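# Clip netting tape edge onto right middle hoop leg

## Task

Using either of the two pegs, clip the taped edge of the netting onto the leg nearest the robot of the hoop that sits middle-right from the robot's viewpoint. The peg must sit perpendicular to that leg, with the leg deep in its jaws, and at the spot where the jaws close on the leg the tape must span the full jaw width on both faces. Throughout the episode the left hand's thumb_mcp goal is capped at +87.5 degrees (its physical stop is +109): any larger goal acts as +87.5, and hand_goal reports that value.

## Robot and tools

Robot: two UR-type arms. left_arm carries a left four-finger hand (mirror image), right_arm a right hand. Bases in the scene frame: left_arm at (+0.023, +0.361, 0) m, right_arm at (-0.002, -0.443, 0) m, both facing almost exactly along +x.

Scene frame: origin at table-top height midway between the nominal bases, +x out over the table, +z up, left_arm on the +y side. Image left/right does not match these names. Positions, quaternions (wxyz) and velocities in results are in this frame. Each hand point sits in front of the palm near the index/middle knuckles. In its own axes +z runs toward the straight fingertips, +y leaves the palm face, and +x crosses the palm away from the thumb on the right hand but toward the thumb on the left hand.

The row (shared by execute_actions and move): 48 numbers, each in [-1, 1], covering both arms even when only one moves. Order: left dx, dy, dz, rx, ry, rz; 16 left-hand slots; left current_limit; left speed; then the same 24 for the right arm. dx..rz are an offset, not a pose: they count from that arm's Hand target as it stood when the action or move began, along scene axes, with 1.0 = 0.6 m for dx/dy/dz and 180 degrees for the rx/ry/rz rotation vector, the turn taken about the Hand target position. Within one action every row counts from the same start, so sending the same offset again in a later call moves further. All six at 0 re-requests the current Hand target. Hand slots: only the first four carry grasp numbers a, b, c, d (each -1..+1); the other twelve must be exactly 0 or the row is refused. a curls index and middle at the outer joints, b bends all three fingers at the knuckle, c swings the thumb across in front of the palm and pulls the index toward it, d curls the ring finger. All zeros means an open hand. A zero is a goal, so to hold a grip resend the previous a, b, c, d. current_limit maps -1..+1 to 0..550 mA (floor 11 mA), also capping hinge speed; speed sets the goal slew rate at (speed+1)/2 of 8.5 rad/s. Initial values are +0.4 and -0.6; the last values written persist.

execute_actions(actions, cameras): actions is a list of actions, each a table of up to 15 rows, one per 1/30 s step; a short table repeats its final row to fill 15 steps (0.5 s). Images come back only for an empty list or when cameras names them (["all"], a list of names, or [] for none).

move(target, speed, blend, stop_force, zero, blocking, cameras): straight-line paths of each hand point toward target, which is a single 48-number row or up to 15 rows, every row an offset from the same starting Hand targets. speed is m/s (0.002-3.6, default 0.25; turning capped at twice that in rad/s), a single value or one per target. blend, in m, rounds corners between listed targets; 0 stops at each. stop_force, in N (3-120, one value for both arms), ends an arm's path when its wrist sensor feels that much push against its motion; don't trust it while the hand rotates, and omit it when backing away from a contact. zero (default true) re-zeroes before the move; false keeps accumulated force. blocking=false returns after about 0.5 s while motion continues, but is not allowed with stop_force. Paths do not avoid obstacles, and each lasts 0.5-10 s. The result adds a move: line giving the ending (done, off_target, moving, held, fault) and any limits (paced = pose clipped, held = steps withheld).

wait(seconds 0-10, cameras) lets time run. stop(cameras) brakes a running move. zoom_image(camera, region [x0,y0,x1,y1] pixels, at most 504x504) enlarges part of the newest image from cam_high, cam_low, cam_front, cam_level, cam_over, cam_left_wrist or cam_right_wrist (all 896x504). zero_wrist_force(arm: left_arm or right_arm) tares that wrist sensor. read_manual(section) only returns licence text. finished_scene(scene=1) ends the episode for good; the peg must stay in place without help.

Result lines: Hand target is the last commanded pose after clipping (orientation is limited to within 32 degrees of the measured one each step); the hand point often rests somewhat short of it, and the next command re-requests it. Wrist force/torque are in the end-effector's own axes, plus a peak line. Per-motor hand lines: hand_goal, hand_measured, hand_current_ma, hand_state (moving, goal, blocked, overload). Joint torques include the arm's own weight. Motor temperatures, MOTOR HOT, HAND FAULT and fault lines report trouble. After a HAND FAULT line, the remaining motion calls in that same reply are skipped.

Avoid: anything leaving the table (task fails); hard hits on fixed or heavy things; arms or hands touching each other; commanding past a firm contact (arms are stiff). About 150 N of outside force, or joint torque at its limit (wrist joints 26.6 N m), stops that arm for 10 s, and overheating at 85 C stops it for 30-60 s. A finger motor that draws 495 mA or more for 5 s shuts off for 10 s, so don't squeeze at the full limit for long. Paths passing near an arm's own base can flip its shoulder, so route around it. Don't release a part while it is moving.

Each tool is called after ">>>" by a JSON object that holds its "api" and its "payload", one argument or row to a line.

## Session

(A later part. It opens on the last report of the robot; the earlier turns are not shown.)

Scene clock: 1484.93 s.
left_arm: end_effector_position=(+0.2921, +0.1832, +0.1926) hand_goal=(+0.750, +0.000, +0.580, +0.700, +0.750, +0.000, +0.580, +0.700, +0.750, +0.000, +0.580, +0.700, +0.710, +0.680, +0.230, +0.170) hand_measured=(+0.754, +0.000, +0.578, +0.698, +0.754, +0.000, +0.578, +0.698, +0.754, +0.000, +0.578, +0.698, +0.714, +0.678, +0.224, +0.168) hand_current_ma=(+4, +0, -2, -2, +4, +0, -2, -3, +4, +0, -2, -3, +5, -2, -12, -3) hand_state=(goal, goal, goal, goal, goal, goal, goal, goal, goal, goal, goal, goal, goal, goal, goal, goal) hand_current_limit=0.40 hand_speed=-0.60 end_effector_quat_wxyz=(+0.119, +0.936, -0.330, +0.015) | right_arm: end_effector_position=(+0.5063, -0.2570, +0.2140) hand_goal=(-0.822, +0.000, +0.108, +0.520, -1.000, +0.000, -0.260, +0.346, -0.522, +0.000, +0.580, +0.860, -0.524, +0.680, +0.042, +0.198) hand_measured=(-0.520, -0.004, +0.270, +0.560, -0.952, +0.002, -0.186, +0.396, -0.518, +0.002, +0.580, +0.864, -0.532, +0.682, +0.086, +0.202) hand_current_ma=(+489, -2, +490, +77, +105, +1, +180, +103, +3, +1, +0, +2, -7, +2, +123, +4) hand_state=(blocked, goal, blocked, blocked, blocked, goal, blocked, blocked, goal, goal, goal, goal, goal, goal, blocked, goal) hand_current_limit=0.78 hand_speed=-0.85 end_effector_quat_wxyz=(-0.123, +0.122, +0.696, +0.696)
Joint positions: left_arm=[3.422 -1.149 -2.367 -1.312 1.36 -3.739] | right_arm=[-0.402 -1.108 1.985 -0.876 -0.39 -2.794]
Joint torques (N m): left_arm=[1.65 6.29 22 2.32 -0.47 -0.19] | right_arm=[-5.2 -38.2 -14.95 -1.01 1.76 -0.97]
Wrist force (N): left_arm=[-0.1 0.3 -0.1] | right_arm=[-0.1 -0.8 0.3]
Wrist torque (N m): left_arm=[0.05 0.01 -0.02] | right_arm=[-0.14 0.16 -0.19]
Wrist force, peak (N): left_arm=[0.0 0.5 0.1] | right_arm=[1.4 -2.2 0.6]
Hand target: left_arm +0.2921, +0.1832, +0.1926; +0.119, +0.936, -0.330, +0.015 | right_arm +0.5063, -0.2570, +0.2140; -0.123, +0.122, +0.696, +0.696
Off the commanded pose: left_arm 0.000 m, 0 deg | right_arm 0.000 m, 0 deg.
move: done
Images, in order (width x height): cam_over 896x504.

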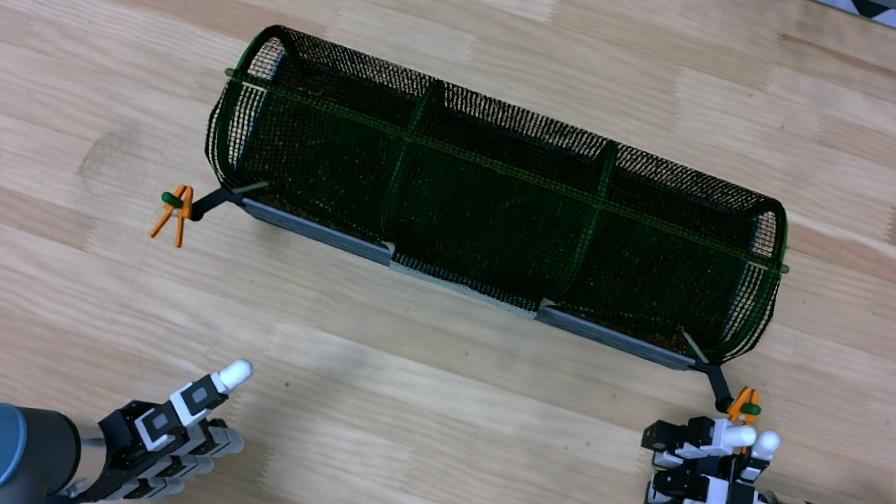

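>>> {"api": "move", "payload": {
  "target": [
    [0,0,0,0,0,0, 0,0,0,0,0,0,0,0,0,0,0,0,0,0,0,0, 0.4,-0.6, 0,0,0,0,0,0, 0,0.85,0.75,0,0,0,0,0,0,0,0,0,0,0,0,0, 0.6,-0.85],
    [0,0,0,0,0,0, 0,0,0,0,0,0,0,0,0,0,0,0,0,0,0,0, 0.4,-0.6, 0,-0.002,0,0,0,0, 0,0.4,0.75,0,0,0,0,0,0,0,0,0,0,0,0,0, 0.6,-0.85],
    [0,0,0,0,0,0, 0,0,0,0,0,0,0,0,0,0,0,0,0,0,0,0, 0.4,-0.6, 0,-0.008,0,0,0,0, 0,0.4,0.75,0,0,0,0,0,0,0,0,0,0,0,0,0, 0.6,-0.85],
    [0,0,0,0,0,0, 0,0,0,0,0,0,0,0,0,0,0,0,0,0,0,0, 0.4,-0.6, -0.15,-0.008,0,0,0,0, 1,0,0.75,0,0,0,0,0,0,0,0,0,0,0,0,0, 0.6,-0.8]
  ],
  "speed": [0.05,0.05,0.05,0.12],
  "cameras": ["cam_over","cam_level","cam_front"]
}}

>>> {"api": "zoom_image", "payload": {
  "camera": "cam_over",
  "region": [680, 370, 800, 490]
}}

>>> {"api": "zoom_image", "payload": {
  "camera": "cam_front",
  "region": [600, 240, 780, 420]
}}

>>> {"api": "zoom_image", "payload": {
  "camera": "cam_level",
  "region": [736, 200, 896, 380]
}}

Scene clock: 1990.20 s.
left_arm: end_effector_position=(+0.2921, +0.1832, +0.1926) hand_goal=(+0.750, +0.000, +0.580, +0.700, +0.750, +0.000, +0.580, +0.700, +0.750, +0.000, +0.580, +0.700, +0.710, +0.680, +0.230, +0.170) hand_measured=(+0.754, +0.000, +0.578, +0.698, +0.754, +0.000, +0.578, +0.698, +0.754, +0.000, +0.578, +0.698, +0.714, +0.678, +0.224, +0.168) hand_current_ma=(+4, +0, -2, -2, +4, +0, -2, -3, +4, +0, -2, -3, +5, -2, -12, -3) hand_state=(goal, goal, goal, goal, goal, goal, goal, goal, goal, goal, goal, goal, goal, goal, goal, goal) hand_current_limit=0.40 hand_speed=-0.60 end_effector_quat_wxyz=(+0.119, +0.936, -0.330, +0.015) | right_arm: end_effector_position=(+0.4163, -0.2618, +0.2140) hand_goal=(+0.588, +0.000, -0.732, -0.250, +0.500, +0.000, -1.000, -0.524, +1.000, +0.000, +0.580, +0.600, -0.464, +0.680, +0.042, -0.092) hand_measured=(+0.592, +0.002, -0.730, -0.248, +0.508, +0.002, -0.998, -0.522, +1.000, +0.002, +0.580, +0.604, -0.462, +0.684, +0.042, -0.090) hand_current_ma=(+4, +0, +1, +1, +7, +1, +1, +1, +0, +1, +0, +2, +1, +3, +0, +1) hand_state=(goal, goal, goal, goal, goal, goal, goal, goal, goal, goal, goal, goal, goal, goal, goal, goal) hand_current_limit=0.60 hand_speed=-0.80 end_effector_quat_wxyz=(-0.123, +0.122, +0.696, +0.696)
Joint positions: left_arm=[3.422 -1.149 -2.367 -1.312 1.36 -3.739] | right_arm=[-0.511 -1.263 2.245 -0.982 -0.499 -2.794]
Joint torques (N m): left_arm=[1.28 6.08 21.64 2.23 -0.65 -0.15] | right_arm=[9.45 -21.81 -1.88 0.51 -1.15 -1.38]
Wrist force (N): left_arm=[-0.1 0.1 0.0] | right_arm=[-0.8 -3.0 0.0]
Wrist torque (N m): left_arm=[0.00 0.02 -0.01] | right_arm=[-0.12 0.13 -0.25]
Wrist force, peak (N): left_arm=[-0.1 0.3 0.4] | right_arm=[0.5 -3.6 0.2]
Hand target: left_arm +0.2921, +0.1832, +0.1926; +0.119, +0.936, -0.330, +0.015 | right_arm +0.4163, -0.2618, +0.2140; -0.123, +0.122, +0.696, +0.696
Off the commanded pose: left_arm 0.000 m, 0 deg | right_arm 0.000 m, 0 deg.
move: done
Images, in order (width x height): cam_front 896x504, cam_level 896x504, cam_over 896x504.

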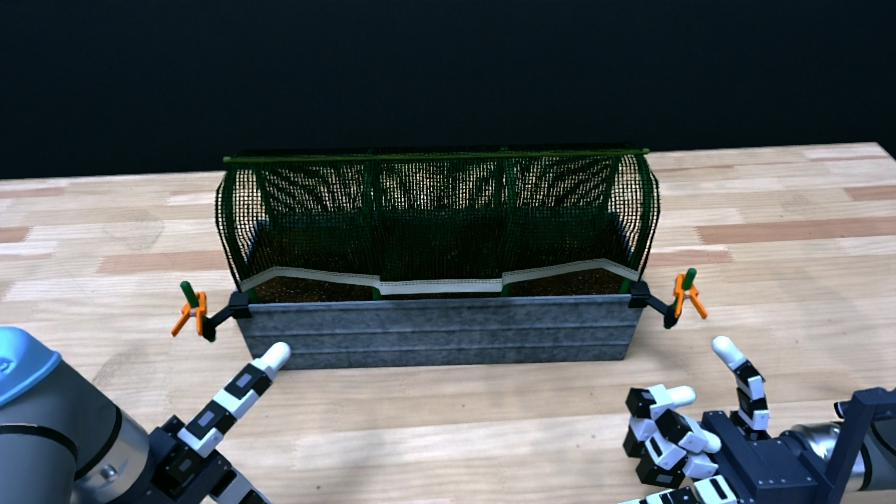

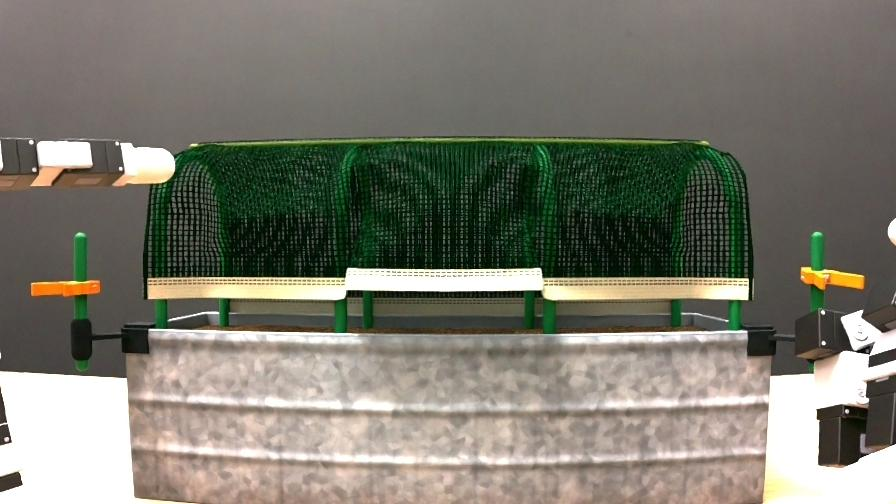

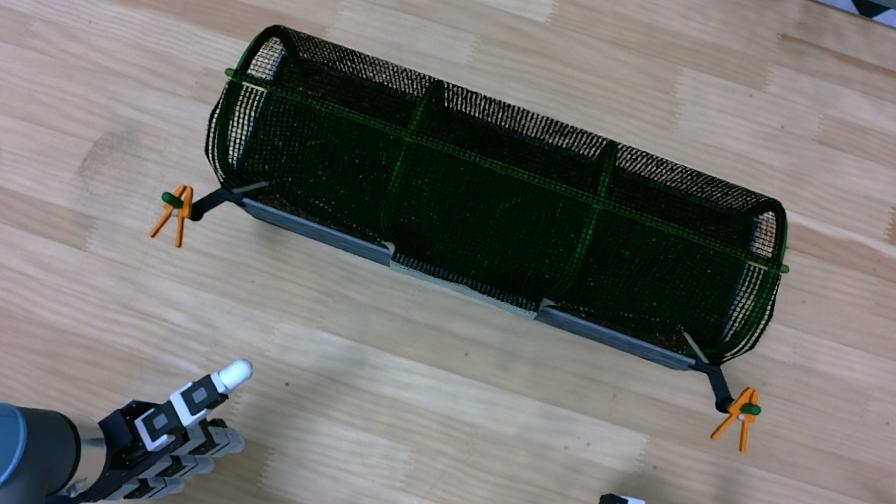

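Scaled by 4.200.

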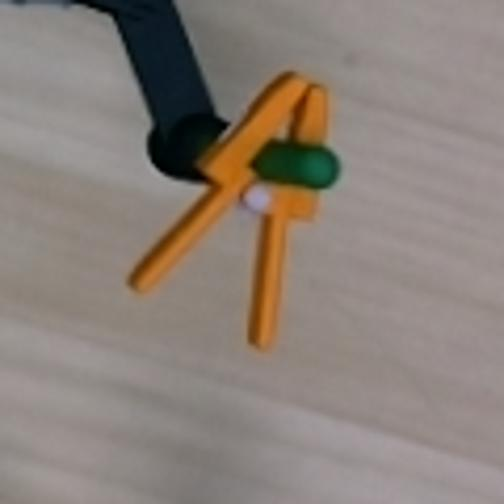

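Scaled by 2.800.

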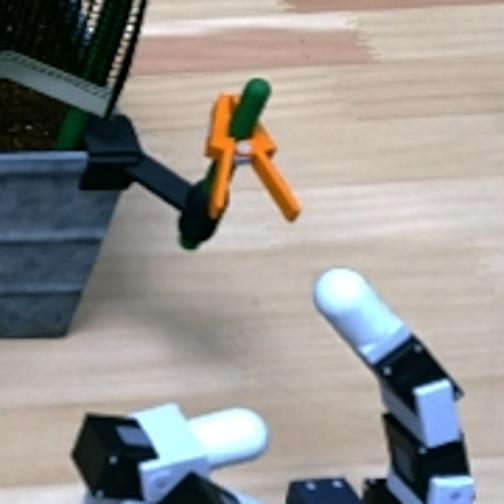

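Scaled by 2.800.

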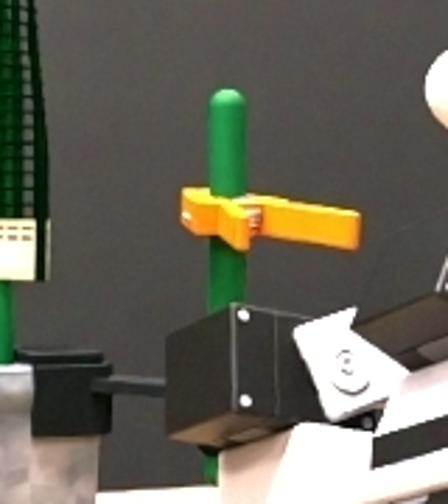

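>>> {"api": "move", "payload": {
  "target": [
    [0,0,0,0,0,0, 0,0,0,0,0,0,0,0,0,0,0,0,0,0,0,0, 0.4,-0.6, 0.026,0.019,0.0253,0,0,-0.0322, 1,0,0.75,0,0,0,0,0,0,0,0,0,0,0,0,0, 0.6,-0.8],
    [0,0,0,0,0,0, 0,0,0,0,0,0,0,0,0,0,0,0,0,0,0,0, 0.4,-0.6, 0.1753,0.0038,0.0253,0,0,-0.0322, 1,0,0.75,0,0,0,0,0,0,0,0,0,0,0,0,0, 0.6,-0.8]
  ],
  "speed": [0.1,0.08],
  "cameras": ["cam_over","cam_level","cam_front","cam_right_wrist"]
}}

>>> {"api": "zoom_image", "payload": {
  "camera": "cam_over",
  "region": [680, 370, 800, 490]
}}

>>> {"api": "zoom_image", "payload": {
  "camera": "cam_front",
  "region": [620, 240, 780, 400]
}}

>>> {"api": "zoom_image", "payload": {
  "camera": "cam_right_wrist",
  "region": [440, 0, 896, 300]
}}

Scene clock: 2033.20 s.
left_arm: end_effector_position=(+0.2921, +0.1832, +0.1926) hand_goal=(+0.750, +0.000, +0.580, +0.700, +0.750, +0.000, +0.580, +0.700, +0.750, +0.000, +0.580, +0.700, +0.710, +0.680, +0.230, +0.170) hand_measured=(+0.754, +0.000, +0.578, +0.698, +0.754, +0.000, +0.578, +0.698, +0.754, +0.000, +0.578, +0.698, +0.714, +0.678, +0.224, +0.168) hand_current_ma=(+4, +0, -2, -2, +4, +0, -2, -3, +4, +0, -2, -3, +5, -2, -12, -3) hand_state=(goal, goal, goal, goal, goal, goal, goal, goal, goal, goal, goal, goal, goal, goal, goal, goal) hand_current_limit=0.40 hand_speed=-0.60 end_effector_quat_wxyz=(+0.119, +0.936, -0.330, +0.015) | right_arm: end_effector_position=(+0.5214, -0.2594, +0.2291) hand_goal=(+0.588, +0.000, -0.732, -0.250, +0.500, +0.000, -1.000, -0.524, +1.000, +0.000, +0.580, +0.600, -0.464, +0.680, +0.042, -0.092) hand_measured=(+0.592, +0.002, -0.730, -0.248, +0.508, +0.002, -0.998, -0.522, +1.000, +0.002, +0.580, +0.604, -0.462, +0.684, +0.042, -0.090) hand_current_ma=(+4, +0, +1, +1, +7, +1, +1, +1, +0, +1, +0, +2, +1, +3, +0, +1) hand_state=(goal, goal, goal, goal, goal, goal, goal, goal, goal, goal, goal, goal, goal, goal, goal, goal) hand_current_limit=0.60 hand_speed=-0.80 end_effector_quat_wxyz=(-0.087, +0.157, +0.689, +0.702)
Joint positions: left_arm=[3.422 -1.149 -2.367 -1.312 1.36 -3.739] | right_arm=[-0.4 -1.152 2.001 -0.848 -0.288 -2.794]
Joint torques (N m): left_arm=[1.31 6.71 21.52 2.35 -0.53 -0.12] | right_arm=[-10.73 -41.68 -10.92 -1.2 -1.45 -1.09]
Wrist force (N): left_arm=[0.0 0.1 0.1] | right_arm=[-0.6 -2.3 0.2]
Wrist torque (N m): left_arm=[0.01 0.01 -0.01] | right_arm=[-0.06 0.08 -0.21]
Wrist force, peak (N): left_arm=[-0.1 0.4 0.4] | right_arm=[-0.5 -3.5 -0.1]
Hand target: left_arm +0.2921, +0.1832, +0.1926; +0.119, +0.936, -0.330, +0.015 | right_arm +0.5215, -0.2595, +0.2291; -0.087, +0.157, +0.689, +0.702
Off the commanded pose: left_arm 0.000 m, 0 deg | right_arm 0.000 m, 0 deg.
move: done
Images, in order (width x height): cam_front 896x504, cam_level 896x504, cam_over 896x504, cam_right_wrist 896x504.

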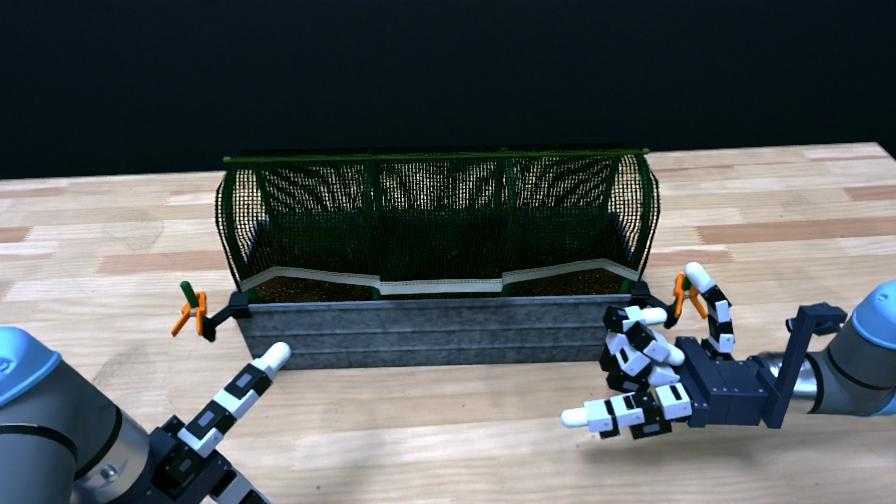

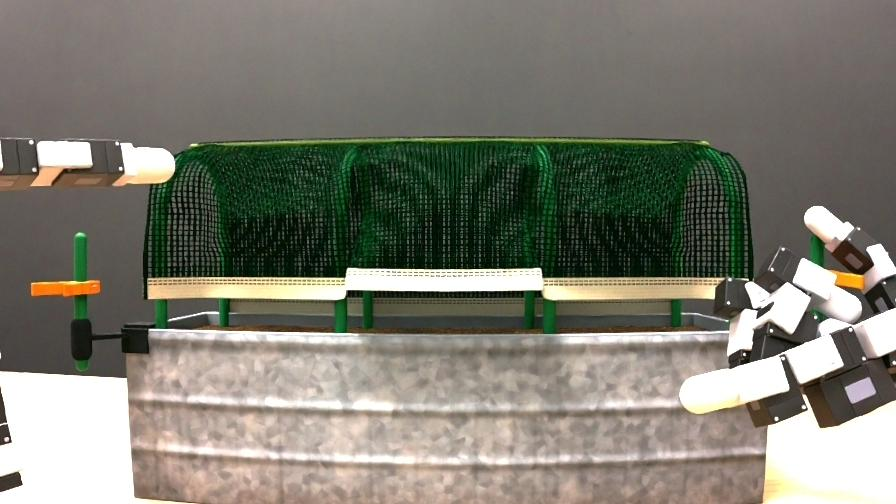

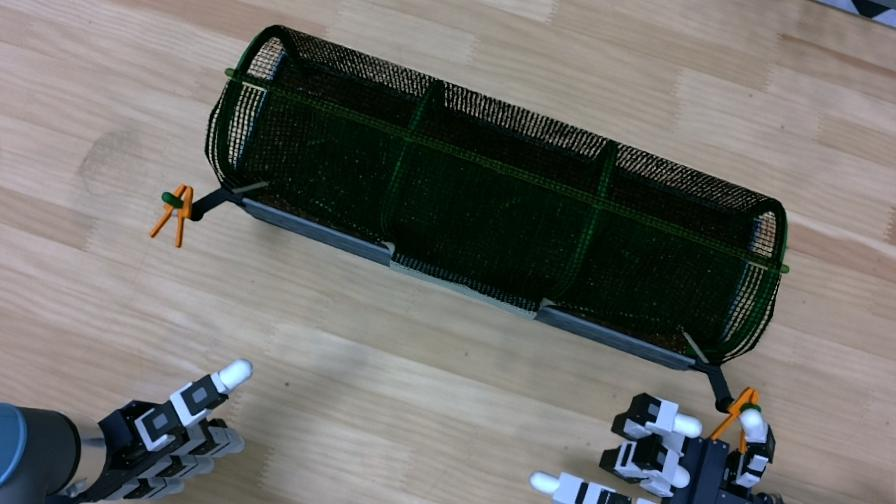

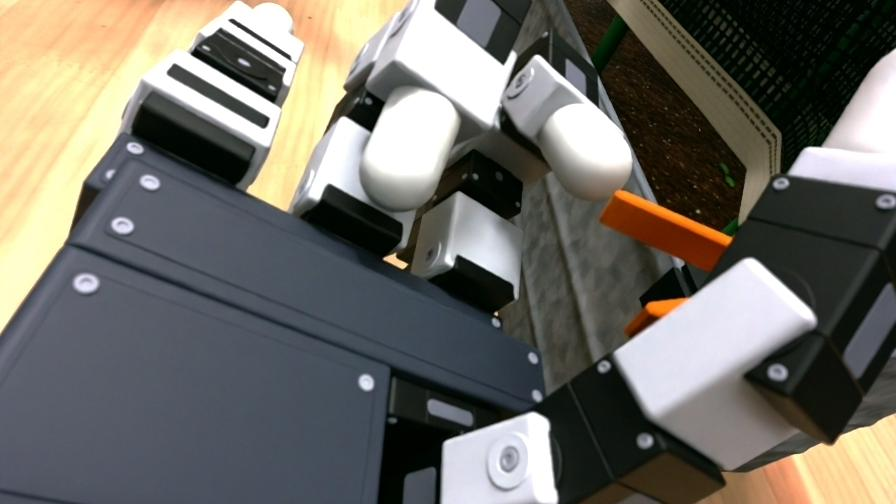

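Scaled by 4.200.

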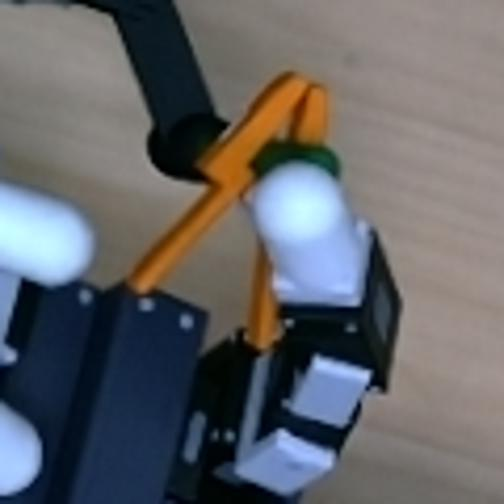

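Scaled by 3.150.

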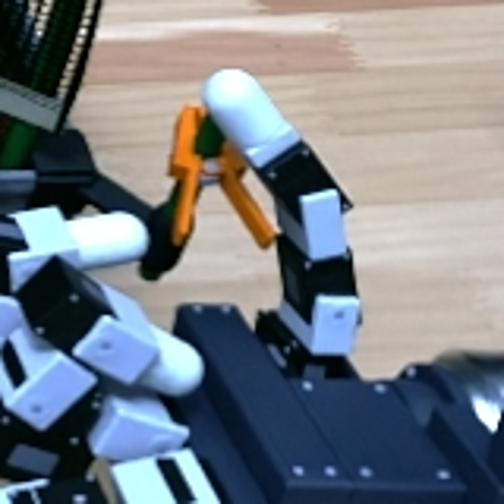

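Scaled by 1.105.

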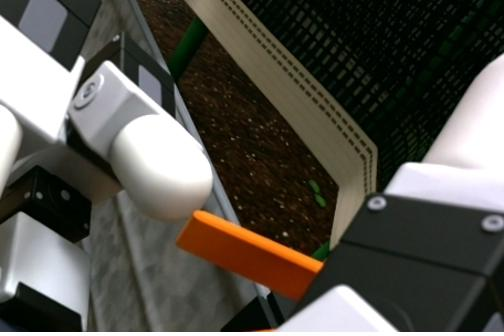

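>>> {"api": "move", "payload": {
  "target": [
    [0,0,0,0,0,0, 0,0,0,0,0,0,0,0,0,0,0,0,0,0,0,0, 0.4,-0.6, 0.007,0,0,0,0,0, 1,0,0.75,0,0,0,0,0,0,0,0,0,0,0,0,0, 0.6,-0.8],
    [0,0,0,0,0,0, 0,0,0,0,0,0,0,0,0,0,0,0,0,0,0,0, 0.4,-0.6, 0.008,0.0125,0,0,0,0, 1,0.15,0.75,0,0,0,0,0,0,0,0,0,0,0,0,0, 0.6,-0.9],
    [0,0,0,0,0,0, 0,0,0,0,0,0,0,0,0,0,0,0,0,0,0,0, 0.4,-0.6, 0.008,0.0125,0,0,0,0, 1,0.25,0.75,0,0,0,0,0,0,0,0,0,0,0,0,0, 0.6,-0.9]
  ],
  "speed": 0.04,
  "cameras": ["cam_over","cam_front","cam_right_wrist"]
}}

>>> {"api": "zoom_image", "payload": {
  "camera": "cam_over",
  "region": [680, 370, 800, 490]
}}

>>> {"api": "zoom_image", "payload": {
  "camera": "cam_front",
  "region": [620, 240, 780, 400]
}}

Scene clock: 2059.10 s.
left_arm: end_effector_position=(+0.2921, +0.1832, +0.1926) hand_goal=(+0.750, +0.000, +0.580, +0.700, +0.750, +0.000, +0.580, +0.700, +0.750, +0.000, +0.580, +0.700, +0.710, +0.680, +0.230, +0.170) hand_measured=(+0.754, +0.000, +0.578, +0.698, +0.754, +0.000, +0.578, +0.698, +0.754, +0.000, +0.578, +0.698, +0.714, +0.678, +0.224, +0.168) hand_current_ma=(+4, +0, -2, -2, +4, +0, -2, -3, +4, +0, -2, -3, +5, -2, -12, -3) hand_state=(goal, goal, goal, goal, goal, goal, goal, goal, goal, goal, goal, goal, goal, goal, goal, goal) hand_current_limit=0.40 hand_speed=-0.60 end_effector_quat_wxyz=(+0.119, +0.936, -0.330, +0.015) | right_arm: end_effector_position=(+0.5263, -0.2520, +0.2291) hand_goal=(+0.250, +0.000, -0.658, -0.200, +0.062, +0.000, -1.000, -0.524, +0.662, +0.000, +0.580, +0.650, -0.464, +0.680, +0.042, -0.042) hand_measured=(+0.278, +0.002, -0.660, -0.204, +0.074, +0.002, -1.000, -0.522, +0.684, +0.002, +0.580, +0.648, -0.470, +0.678, +0.036, -0.050) hand_current_ma=(+48, +0, -1, -2, +13, +1, +0, +1, +33, +1, +0, -1, -5, -2, -6, -13) hand_state=(blocked, goal, goal, goal, goal, goal, goal, goal, blocked, goal, goal, goal, goal, goal, goal, goal) hand_current_limit=0.60 hand_speed=-0.90 end_effector_quat_wxyz=(-0.087, +0.157, +0.689, +0.702)
Joint positions: left_arm=[3.422 -1.149 -2.367 -1.312 1.36 -3.739] | right_arm=[-0.38 -1.145 1.988 -0.843 -0.268 -2.794]
Joint torques (N m): left_arm=[1 7.1 21.84 2.4 -0.52 -0.23] | right_arm=[-10.88 -43.02 -5.69 -0.95 -0.11 -1.71]
Wrist force (N): left_arm=[-0.1 0.3 0.1] | right_arm=[0.1 -2.4 0.7]
Wrist torque (N m): left_arm=[0.03 0.02 -0.02] | right_arm=[-0.05 0.08 -0.21]
Wrist force, peak (N): left_arm=[0.0 0.5 0.2] | right_arm=[0.3 -2.7 0.9]
Hand target: left_arm +0.2921, +0.1832, +0.1926; +0.119, +0.936, -0.330, +0.015 | right_arm +0.5263, -0.2520, +0.2291; -0.087, +0.157, +0.689, +0.702
Off the commanded pose: left_arm 0.000 m, 0 deg | right_arm 0.000 m, 0 deg.
move: done
Images, in order (width x height): cam_front 896x504, cam_over 896x504, cam_right_wrist 896x504.

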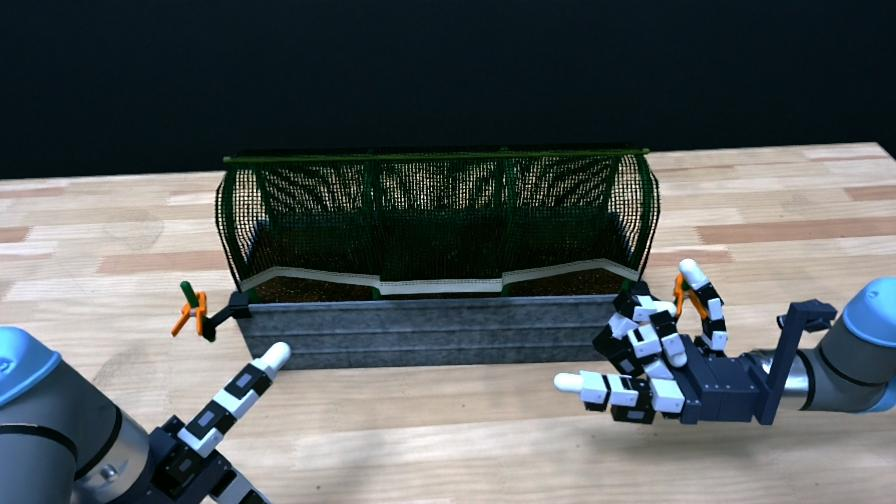

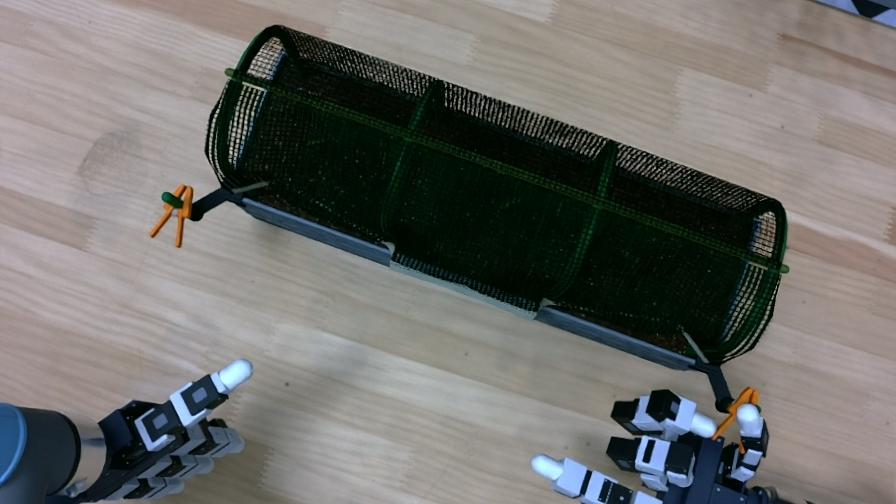

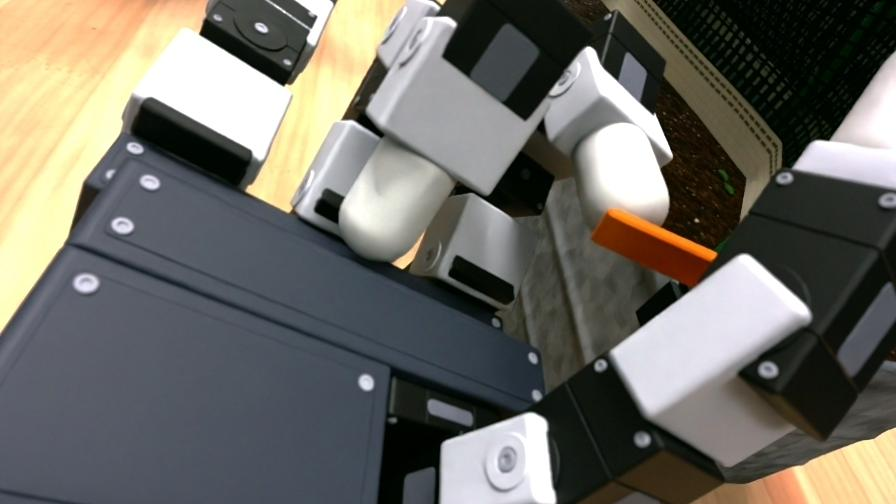

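Scaled by 4.200.

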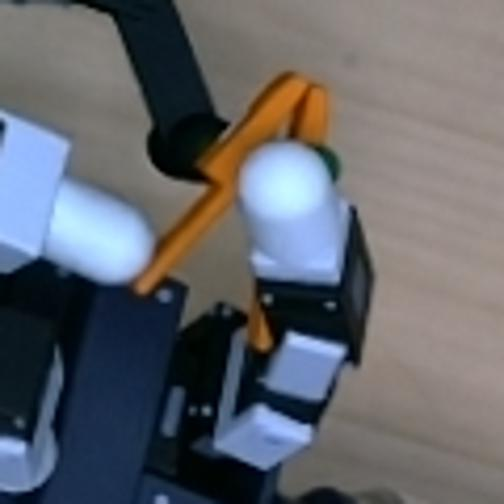

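Scaled by 3.150.

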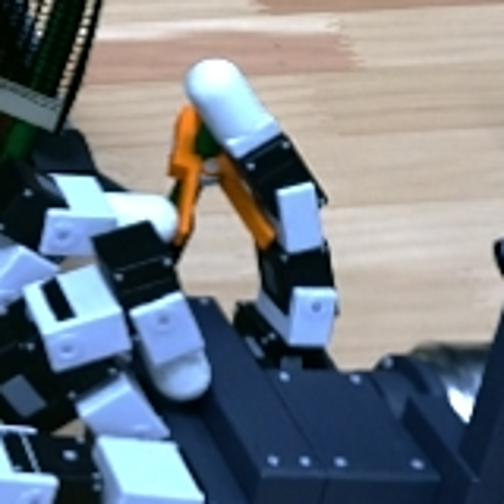

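>>> {"api": "move", "payload": {
  "target": [0,0,0,0,0,0, 0,0,0,0,0,0,0,0,0,0,0,0,0,0,0,0, 0.4,-0.6, 0,0.003,0,0,0,0, 1,0.45,0.75,0,0,0,0,0,0,0,0,0,0,0,0,0, 0.78,-0.92],
  "speed": 0.03,
  "cameras": ["cam_over","cam_front","cam_right_wrist"]
}}

>>> {"api": "zoom_image", "payload": {
  "camera": "cam_over",
  "region": [700, 375, 780, 455]
}}

>>> {"api": "zoom_image", "payload": {
  "camera": "cam_front",
  "region": [640, 250, 740, 350]
}}

Scene clock: 2080.63 s.
left_arm: end_effector_position=(+0.2921, +0.1832, +0.1926) hand_goal=(+0.750, +0.000, +0.580, +0.700, +0.750, +0.000, +0.580, +0.700, +0.750, +0.000, +0.580, +0.700, +0.710, +0.680, +0.230, +0.170) hand_measured=(+0.754, +0.000, +0.578, +0.698, +0.754, +0.000, +0.578, +0.698, +0.754, +0.000, +0.578, +0.698, +0.714, +0.678, +0.224, +0.168) hand_current_ma=(+4, +0, -2, -2, +4, +0, -2, -3, +4, +0, -2, -3, +5, -2, -12, -3) hand_state=(goal, goal, goal, goal, goal, goal, goal, goal, goal, goal, goal, goal, goal, goal, goal, goal) hand_current_limit=0.40 hand_speed=-0.60 end_effector_quat_wxyz=(+0.119, +0.936, -0.330, +0.015) | right_arm: end_effector_position=(+0.5263, -0.2502, +0.2291) hand_goal=(-0.020, +0.000, -0.598, -0.160, -0.288, +0.000, -1.000, -0.524, +0.362, +0.000, +0.580, +0.690, -0.464, +0.680, +0.042, -0.002) hand_measured=(+0.182, +0.002, -0.576, -0.174, -0.054, +0.002, -0.974, -0.546, +0.382, +0.002, +0.580, +0.688, -0.472, +0.678, +0.052, -0.006) hand_current_ma=(+490, +1, +32, -17, +489, +1, +41, -33, +31, +1, +0, -1, -7, -2, +16, -4) hand_state=(blocked, goal, blocked, goal, blocked, goal, blocked, blocked, blocked, goal, goal, goal, goal, goal, goal, goal) hand_current_limit=0.78 hand_speed=-0.92 end_effector_quat_wxyz=(-0.087, +0.157, +0.689, +0.702)
Joint positions: left_arm=[3.422 -1.149 -2.367 -1.312 1.36 -3.739] | right_arm=[-0.376 -1.145 1.988 -0.843 -0.264 -2.794]
Joint torques (N m): left_arm=[1.33 6.98 21.17 2.35 -0.55 -0.12] | right_arm=[-8.43 -42.45 -8.96 -1.56 -0.62 -1.77]
Wrist force (N): left_arm=[-0.1 0.4 0.3] | right_arm=[0.6 -2.8 1.3]
Wrist torque (N m): left_arm=[0.02 0.02 -0.02] | right_arm=[-0.07 0.08 -0.16]
Wrist force, peak (N): left_arm=[-0.2 0.2 0.3] | right_arm=[1.0 -3.2 1.5]
Hand target: left_arm +0.2921, +0.1832, +0.1926; +0.119, +0.936, -0.330, +0.015 | right_arm +0.5263, -0.2502, +0.2291; -0.087, +0.157, +0.689, +0.702
Off the commanded pose: left_arm 0.000 m, 0 deg | right_arm 0.000 m, 0 deg.
move: done
Images, in order (width x height): cam_front 896x504, cam_over 896x504, cam_right_wrist 896x504.

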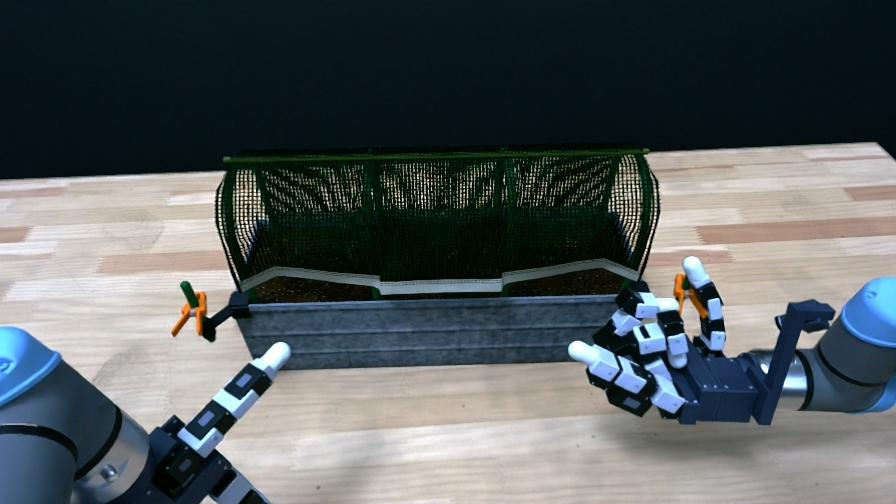

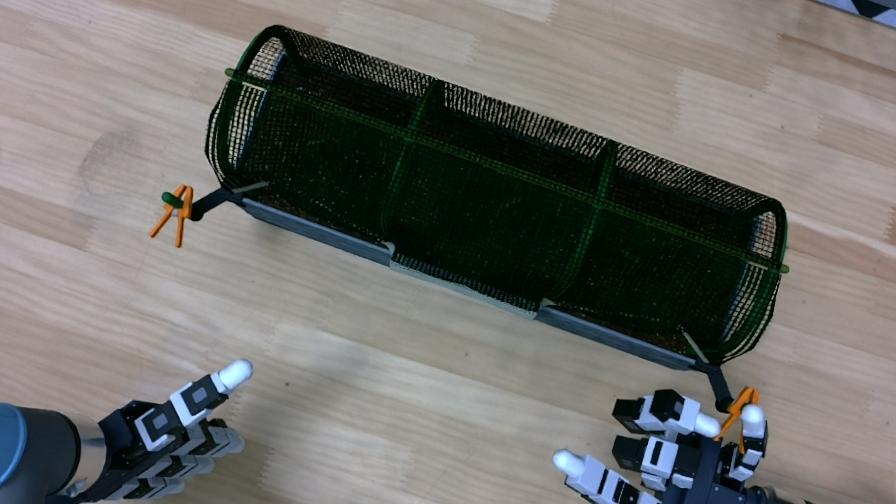

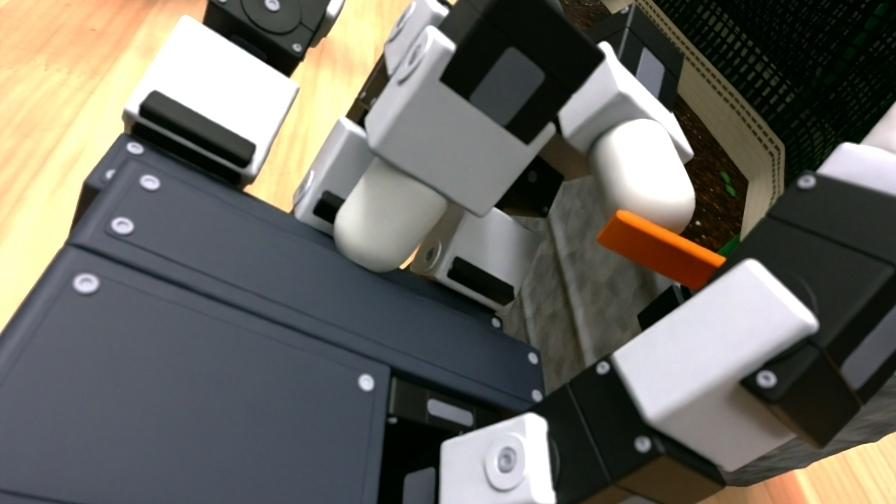

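Scaled by 6.300.

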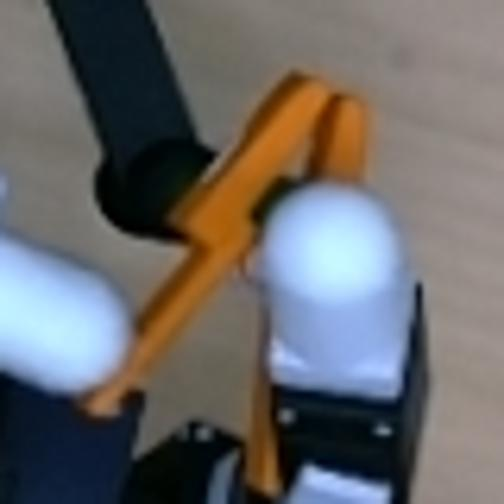

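Scaled by 5.040.

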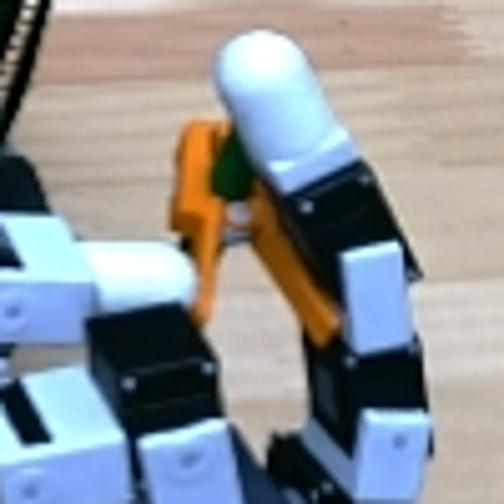

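>>> {"api": "move", "payload": {
  "target": [0,0,0,0,0,0, 0,0,0,0,0,0,0,0,0,0,0,0,0,0,0,0, 0.4,-0.6, 0,0.003,0,0,0,0, 1,0.5,0.75,1,0,0,0,0,0,0,0,0,0,0,0,0, 0.78,-0.92],
  "speed": 0.03,
  "cameras": ["cam_over","cam_right_wrist"]
}}

>>> {"api": "zoom_image", "payload": {
  "camera": "cam_over",
  "region": [700, 375, 780, 455]
}}

Scene clock: 2108.70 s.
left_arm: end_effector_position=(+0.2921, +0.1832, +0.1926) hand_goal=(+0.750, +0.000, +0.580, +0.700, +0.750, +0.000, +0.580, +0.700, +0.750, +0.000, +0.580, +0.700, +0.710, +0.680, +0.230, +0.170) hand_measured=(+0.754, +0.000, +0.578, +0.698, +0.754, +0.000, +0.578, +0.698, +0.754, +0.000, +0.578, +0.698, +0.714, +0.678, +0.224, +0.168) hand_current_ma=(+4, +0, -2, -2, +4, +0, -2, -3, +4, +0, -2, -3, +5, -2, -12, -3) hand_state=(goal, goal, goal, goal, goal, goal, goal, goal, goal, goal, goal, goal, goal, goal, goal, goal) hand_current_limit=0.40 hand_speed=-0.60 end_effector_quat_wxyz=(+0.119, +0.936, -0.330, +0.015) | right_arm: end_effector_position=(+0.5263, -0.2484, +0.2291) hand_goal=(+0.012, +0.000, -0.682, -0.150, -0.174, +0.000, -1.000, -0.524, -0.162, +0.000, -1.000, -0.400, -0.464, +0.680, +0.042, +0.008) hand_measured=(+0.180, +0.002, -0.596, -0.148, -0.054, +0.002, -0.974, -0.546, -0.142, +0.002, -0.850, -0.376, -0.472, +0.676, +0.060, +0.004) hand_current_ma=(+490, +0, +225, +1, +401, +1, +41, -33, +33, +1, +371, +39, -9, -2, +35, -3) hand_state=(blocked, goal, blocked, goal, blocked, goal, blocked, blocked, moving, goal, moving, moving, goal, goal, goal, goal) hand_current_limit=0.78 hand_speed=-0.92 end_effector_quat_wxyz=(-0.087, +0.157, +0.689, +0.702)
Joint positions: left_arm=[3.422 -1.149 -2.367 -1.312 1.36 -3.739] | right_arm=[-0.373 -1.145 1.989 -0.843 -0.26 -2.794]
Joint torques (N m): left_arm=[1.66 7.4 21.32 2.26 -0.57 -0.26] | right_arm=[-9.98 -43.15 -4.33 0.66 -1.19 -1.43]
Wrist force (N): left_arm=[-0.1 0.0 0.2] | right_arm=[-0.5 -2.3 -1.2]
Wrist torque (N m): left_arm=[-0.02 0.02 0.00] | right_arm=[-0.10 0.03 -0.17]
Wrist force, peak (N): left_arm=[-0.1 0.4 0.3] | right_arm=[0.7 -3.2 1.8]
Hand target: left_arm +0.2921, +0.1832, +0.1926; +0.119, +0.936, -0.330, +0.015 | right_arm +0.5263, -0.2484, +0.2291; -0.087, +0.157, +0.689, +0.702
Off the commanded pose: left_arm 0.000 m, 0 deg | right_arm 0.000 m, 0 deg.
move: moving (right_arm; no rest 5 s after the path's end)
Images, in order (width x height): cam_over 896x504, cam_right_wrist 896x504.

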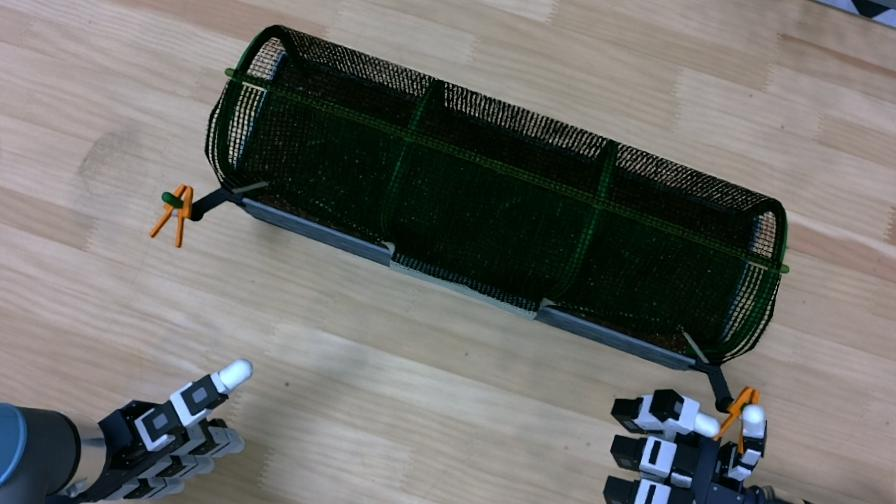

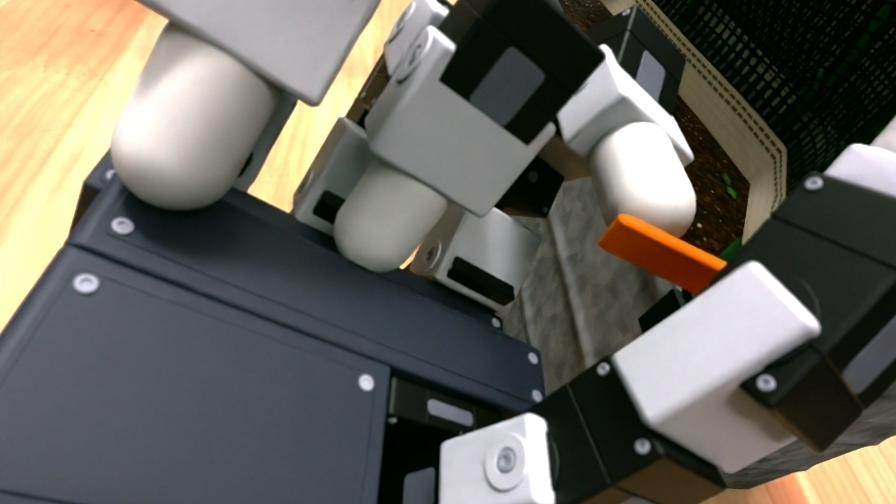

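Scaled by 6.300.

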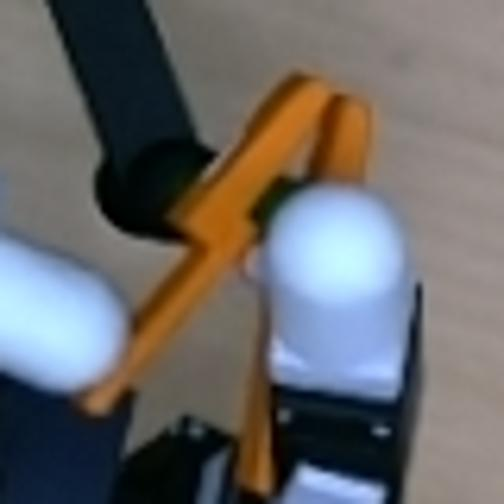

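>>> {"api": "execute_actions", "payload": {
  "actions": [],
  "cameras": ["cam_over","cam_level"]
}}

>>> {"api": "zoom_image", "payload": {
  "camera": "cam_over",
  "region": [690, 360, 810, 480]
}}

>>> {"api": "zoom_image", "payload": {
  "camera": "cam_level",
  "region": [720, 180, 900, 340]
}}

Scene clock: 2153.30 s.
left_arm: end_effector_position=(+0.2921, +0.1832, +0.1926) hand_goal=(+0.750, +0.000, +0.580, +0.700, +0.750, +0.000, +0.580, +0.700, +0.750, +0.000, +0.580, +0.700, +0.710, +0.680, +0.230, +0.170) hand_measured=(+0.754, +0.000, +0.578, +0.698, +0.754, +0.000, +0.578, +0.698, +0.754, +0.000, +0.578, +0.698, +0.714, +0.678, +0.224, +0.168) hand_current_ma=(+4, +0, -2, -2, +4, +0, -2, -3, +4, +0, -2, -3, +5, -2, -12, -3) hand_state=(goal, goal, goal, goal, goal, goal, goal, goal, goal, goal, goal, goal, goal, goal, goal, goal) hand_current_limit=0.40 hand_speed=-0.60 end_effector_quat_wxyz=(+0.119, +0.936, -0.330, +0.015) | right_arm: end_effector_position=(+0.5263, -0.2484, +0.2291) hand_goal=(+0.012, +0.000, -0.682, -0.150, -0.174, +0.000, -1.000, -0.524, -0.162, +0.000, -1.000, -0.400, -0.464, +0.680, +0.042, +0.008) hand_measured=(+0.180, +0.002, -0.596, -0.148, -0.054, +0.002, -0.974, -0.546, -0.136, +0.002, -0.860, -0.368, -0.472, +0.676, +0.060, +0.004) hand_current_ma=(+489, +0, +225, +1, +401, +1, +41, -33, +44, +1, +465, +52, -9, -2, +35, -3) hand_state=(blocked, goal, blocked, goal, blocked, goal, blocked, blocked, blocked, goal, blocked, blocked, goal, goal, goal, goal) hand_current_limit=0.78 hand_speed=-0.92 end_effector_quat_wxyz=(-0.087, +0.157, +0.689, +0.702)
Joint positions: left_arm=[3.422 -1.149 -2.367 -1.312 1.36 -3.739] | right_arm=[-0.373 -1.145 1.989 -0.843 -0.26 -2.794]
Joint velocities: within noise
Joint torques (N m): left_arm=[1.47 7.19 21.9 2.38 -0.53 -0.23] | right_arm=[-9.04 -44.33 -5.33 1.5 -0.9 -1.34]
Motor temperatures (°C): left_arm=[26 27 36 39 38 38] | right_arm=[33 33 28 38 39 33]
Wrist force (N): left_arm=[0.0 0.3 0.1] | right_arm=[-0.2 -2.5 -1.3]
Wrist torque (N m): left_arm=[0.03 0.00 -0.01] | right_arm=[-0.13 0.00 -0.15]
Wrist force, peak (N): left_arm=[0.0 0.5 0.2] | right_arm=[-0.4 -2.7 -1.5]
Hand target: left_arm +0.2921, +0.1832, +0.1926; +0.119, +0.936, -0.330, +0.015 | right_arm +0.5263, -0.2484, +0.2291; -0.087, +0.157, +0.689, +0.702
Off the commanded pose: left_arm 0.000 m, 0 deg | right_arm 0.000 m, 0 deg.
Images, in order (width x height): cam_level 896x504, cam_over 896x504.

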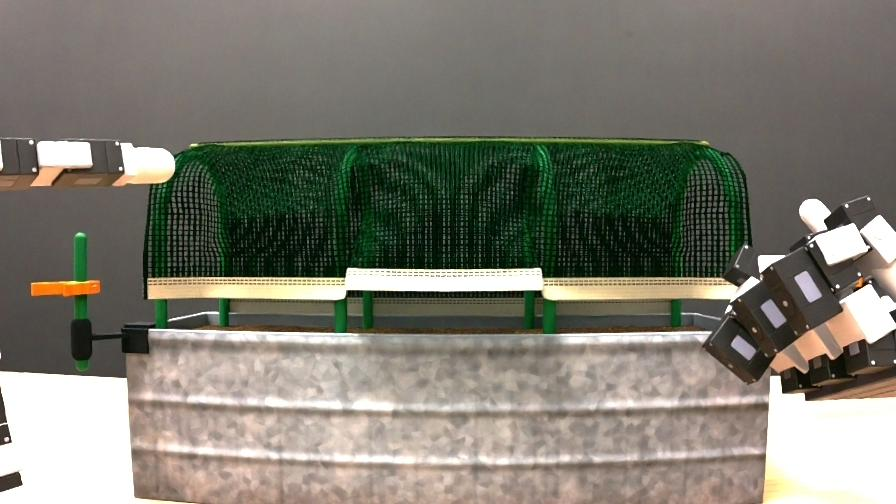

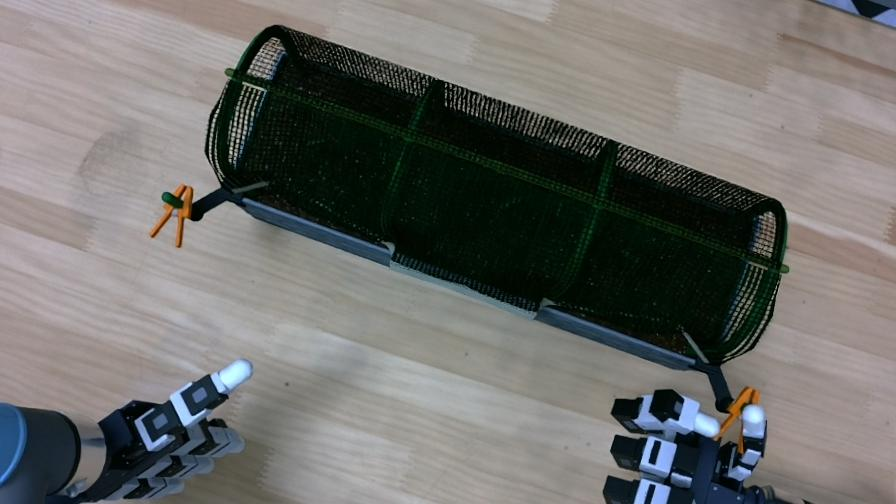

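Scaled by 4.200.

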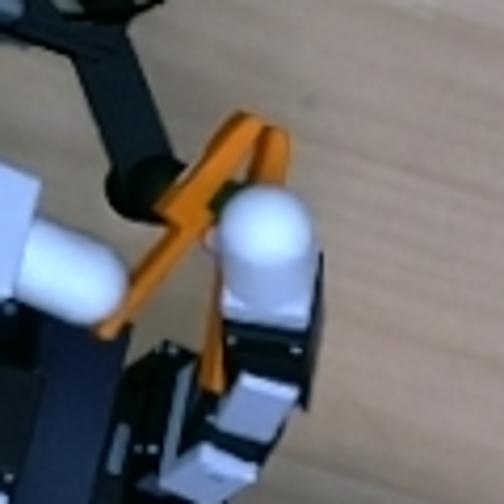

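Invalid region (720, 180, 900, 340): it reaches outside that camera's 896x504 image.


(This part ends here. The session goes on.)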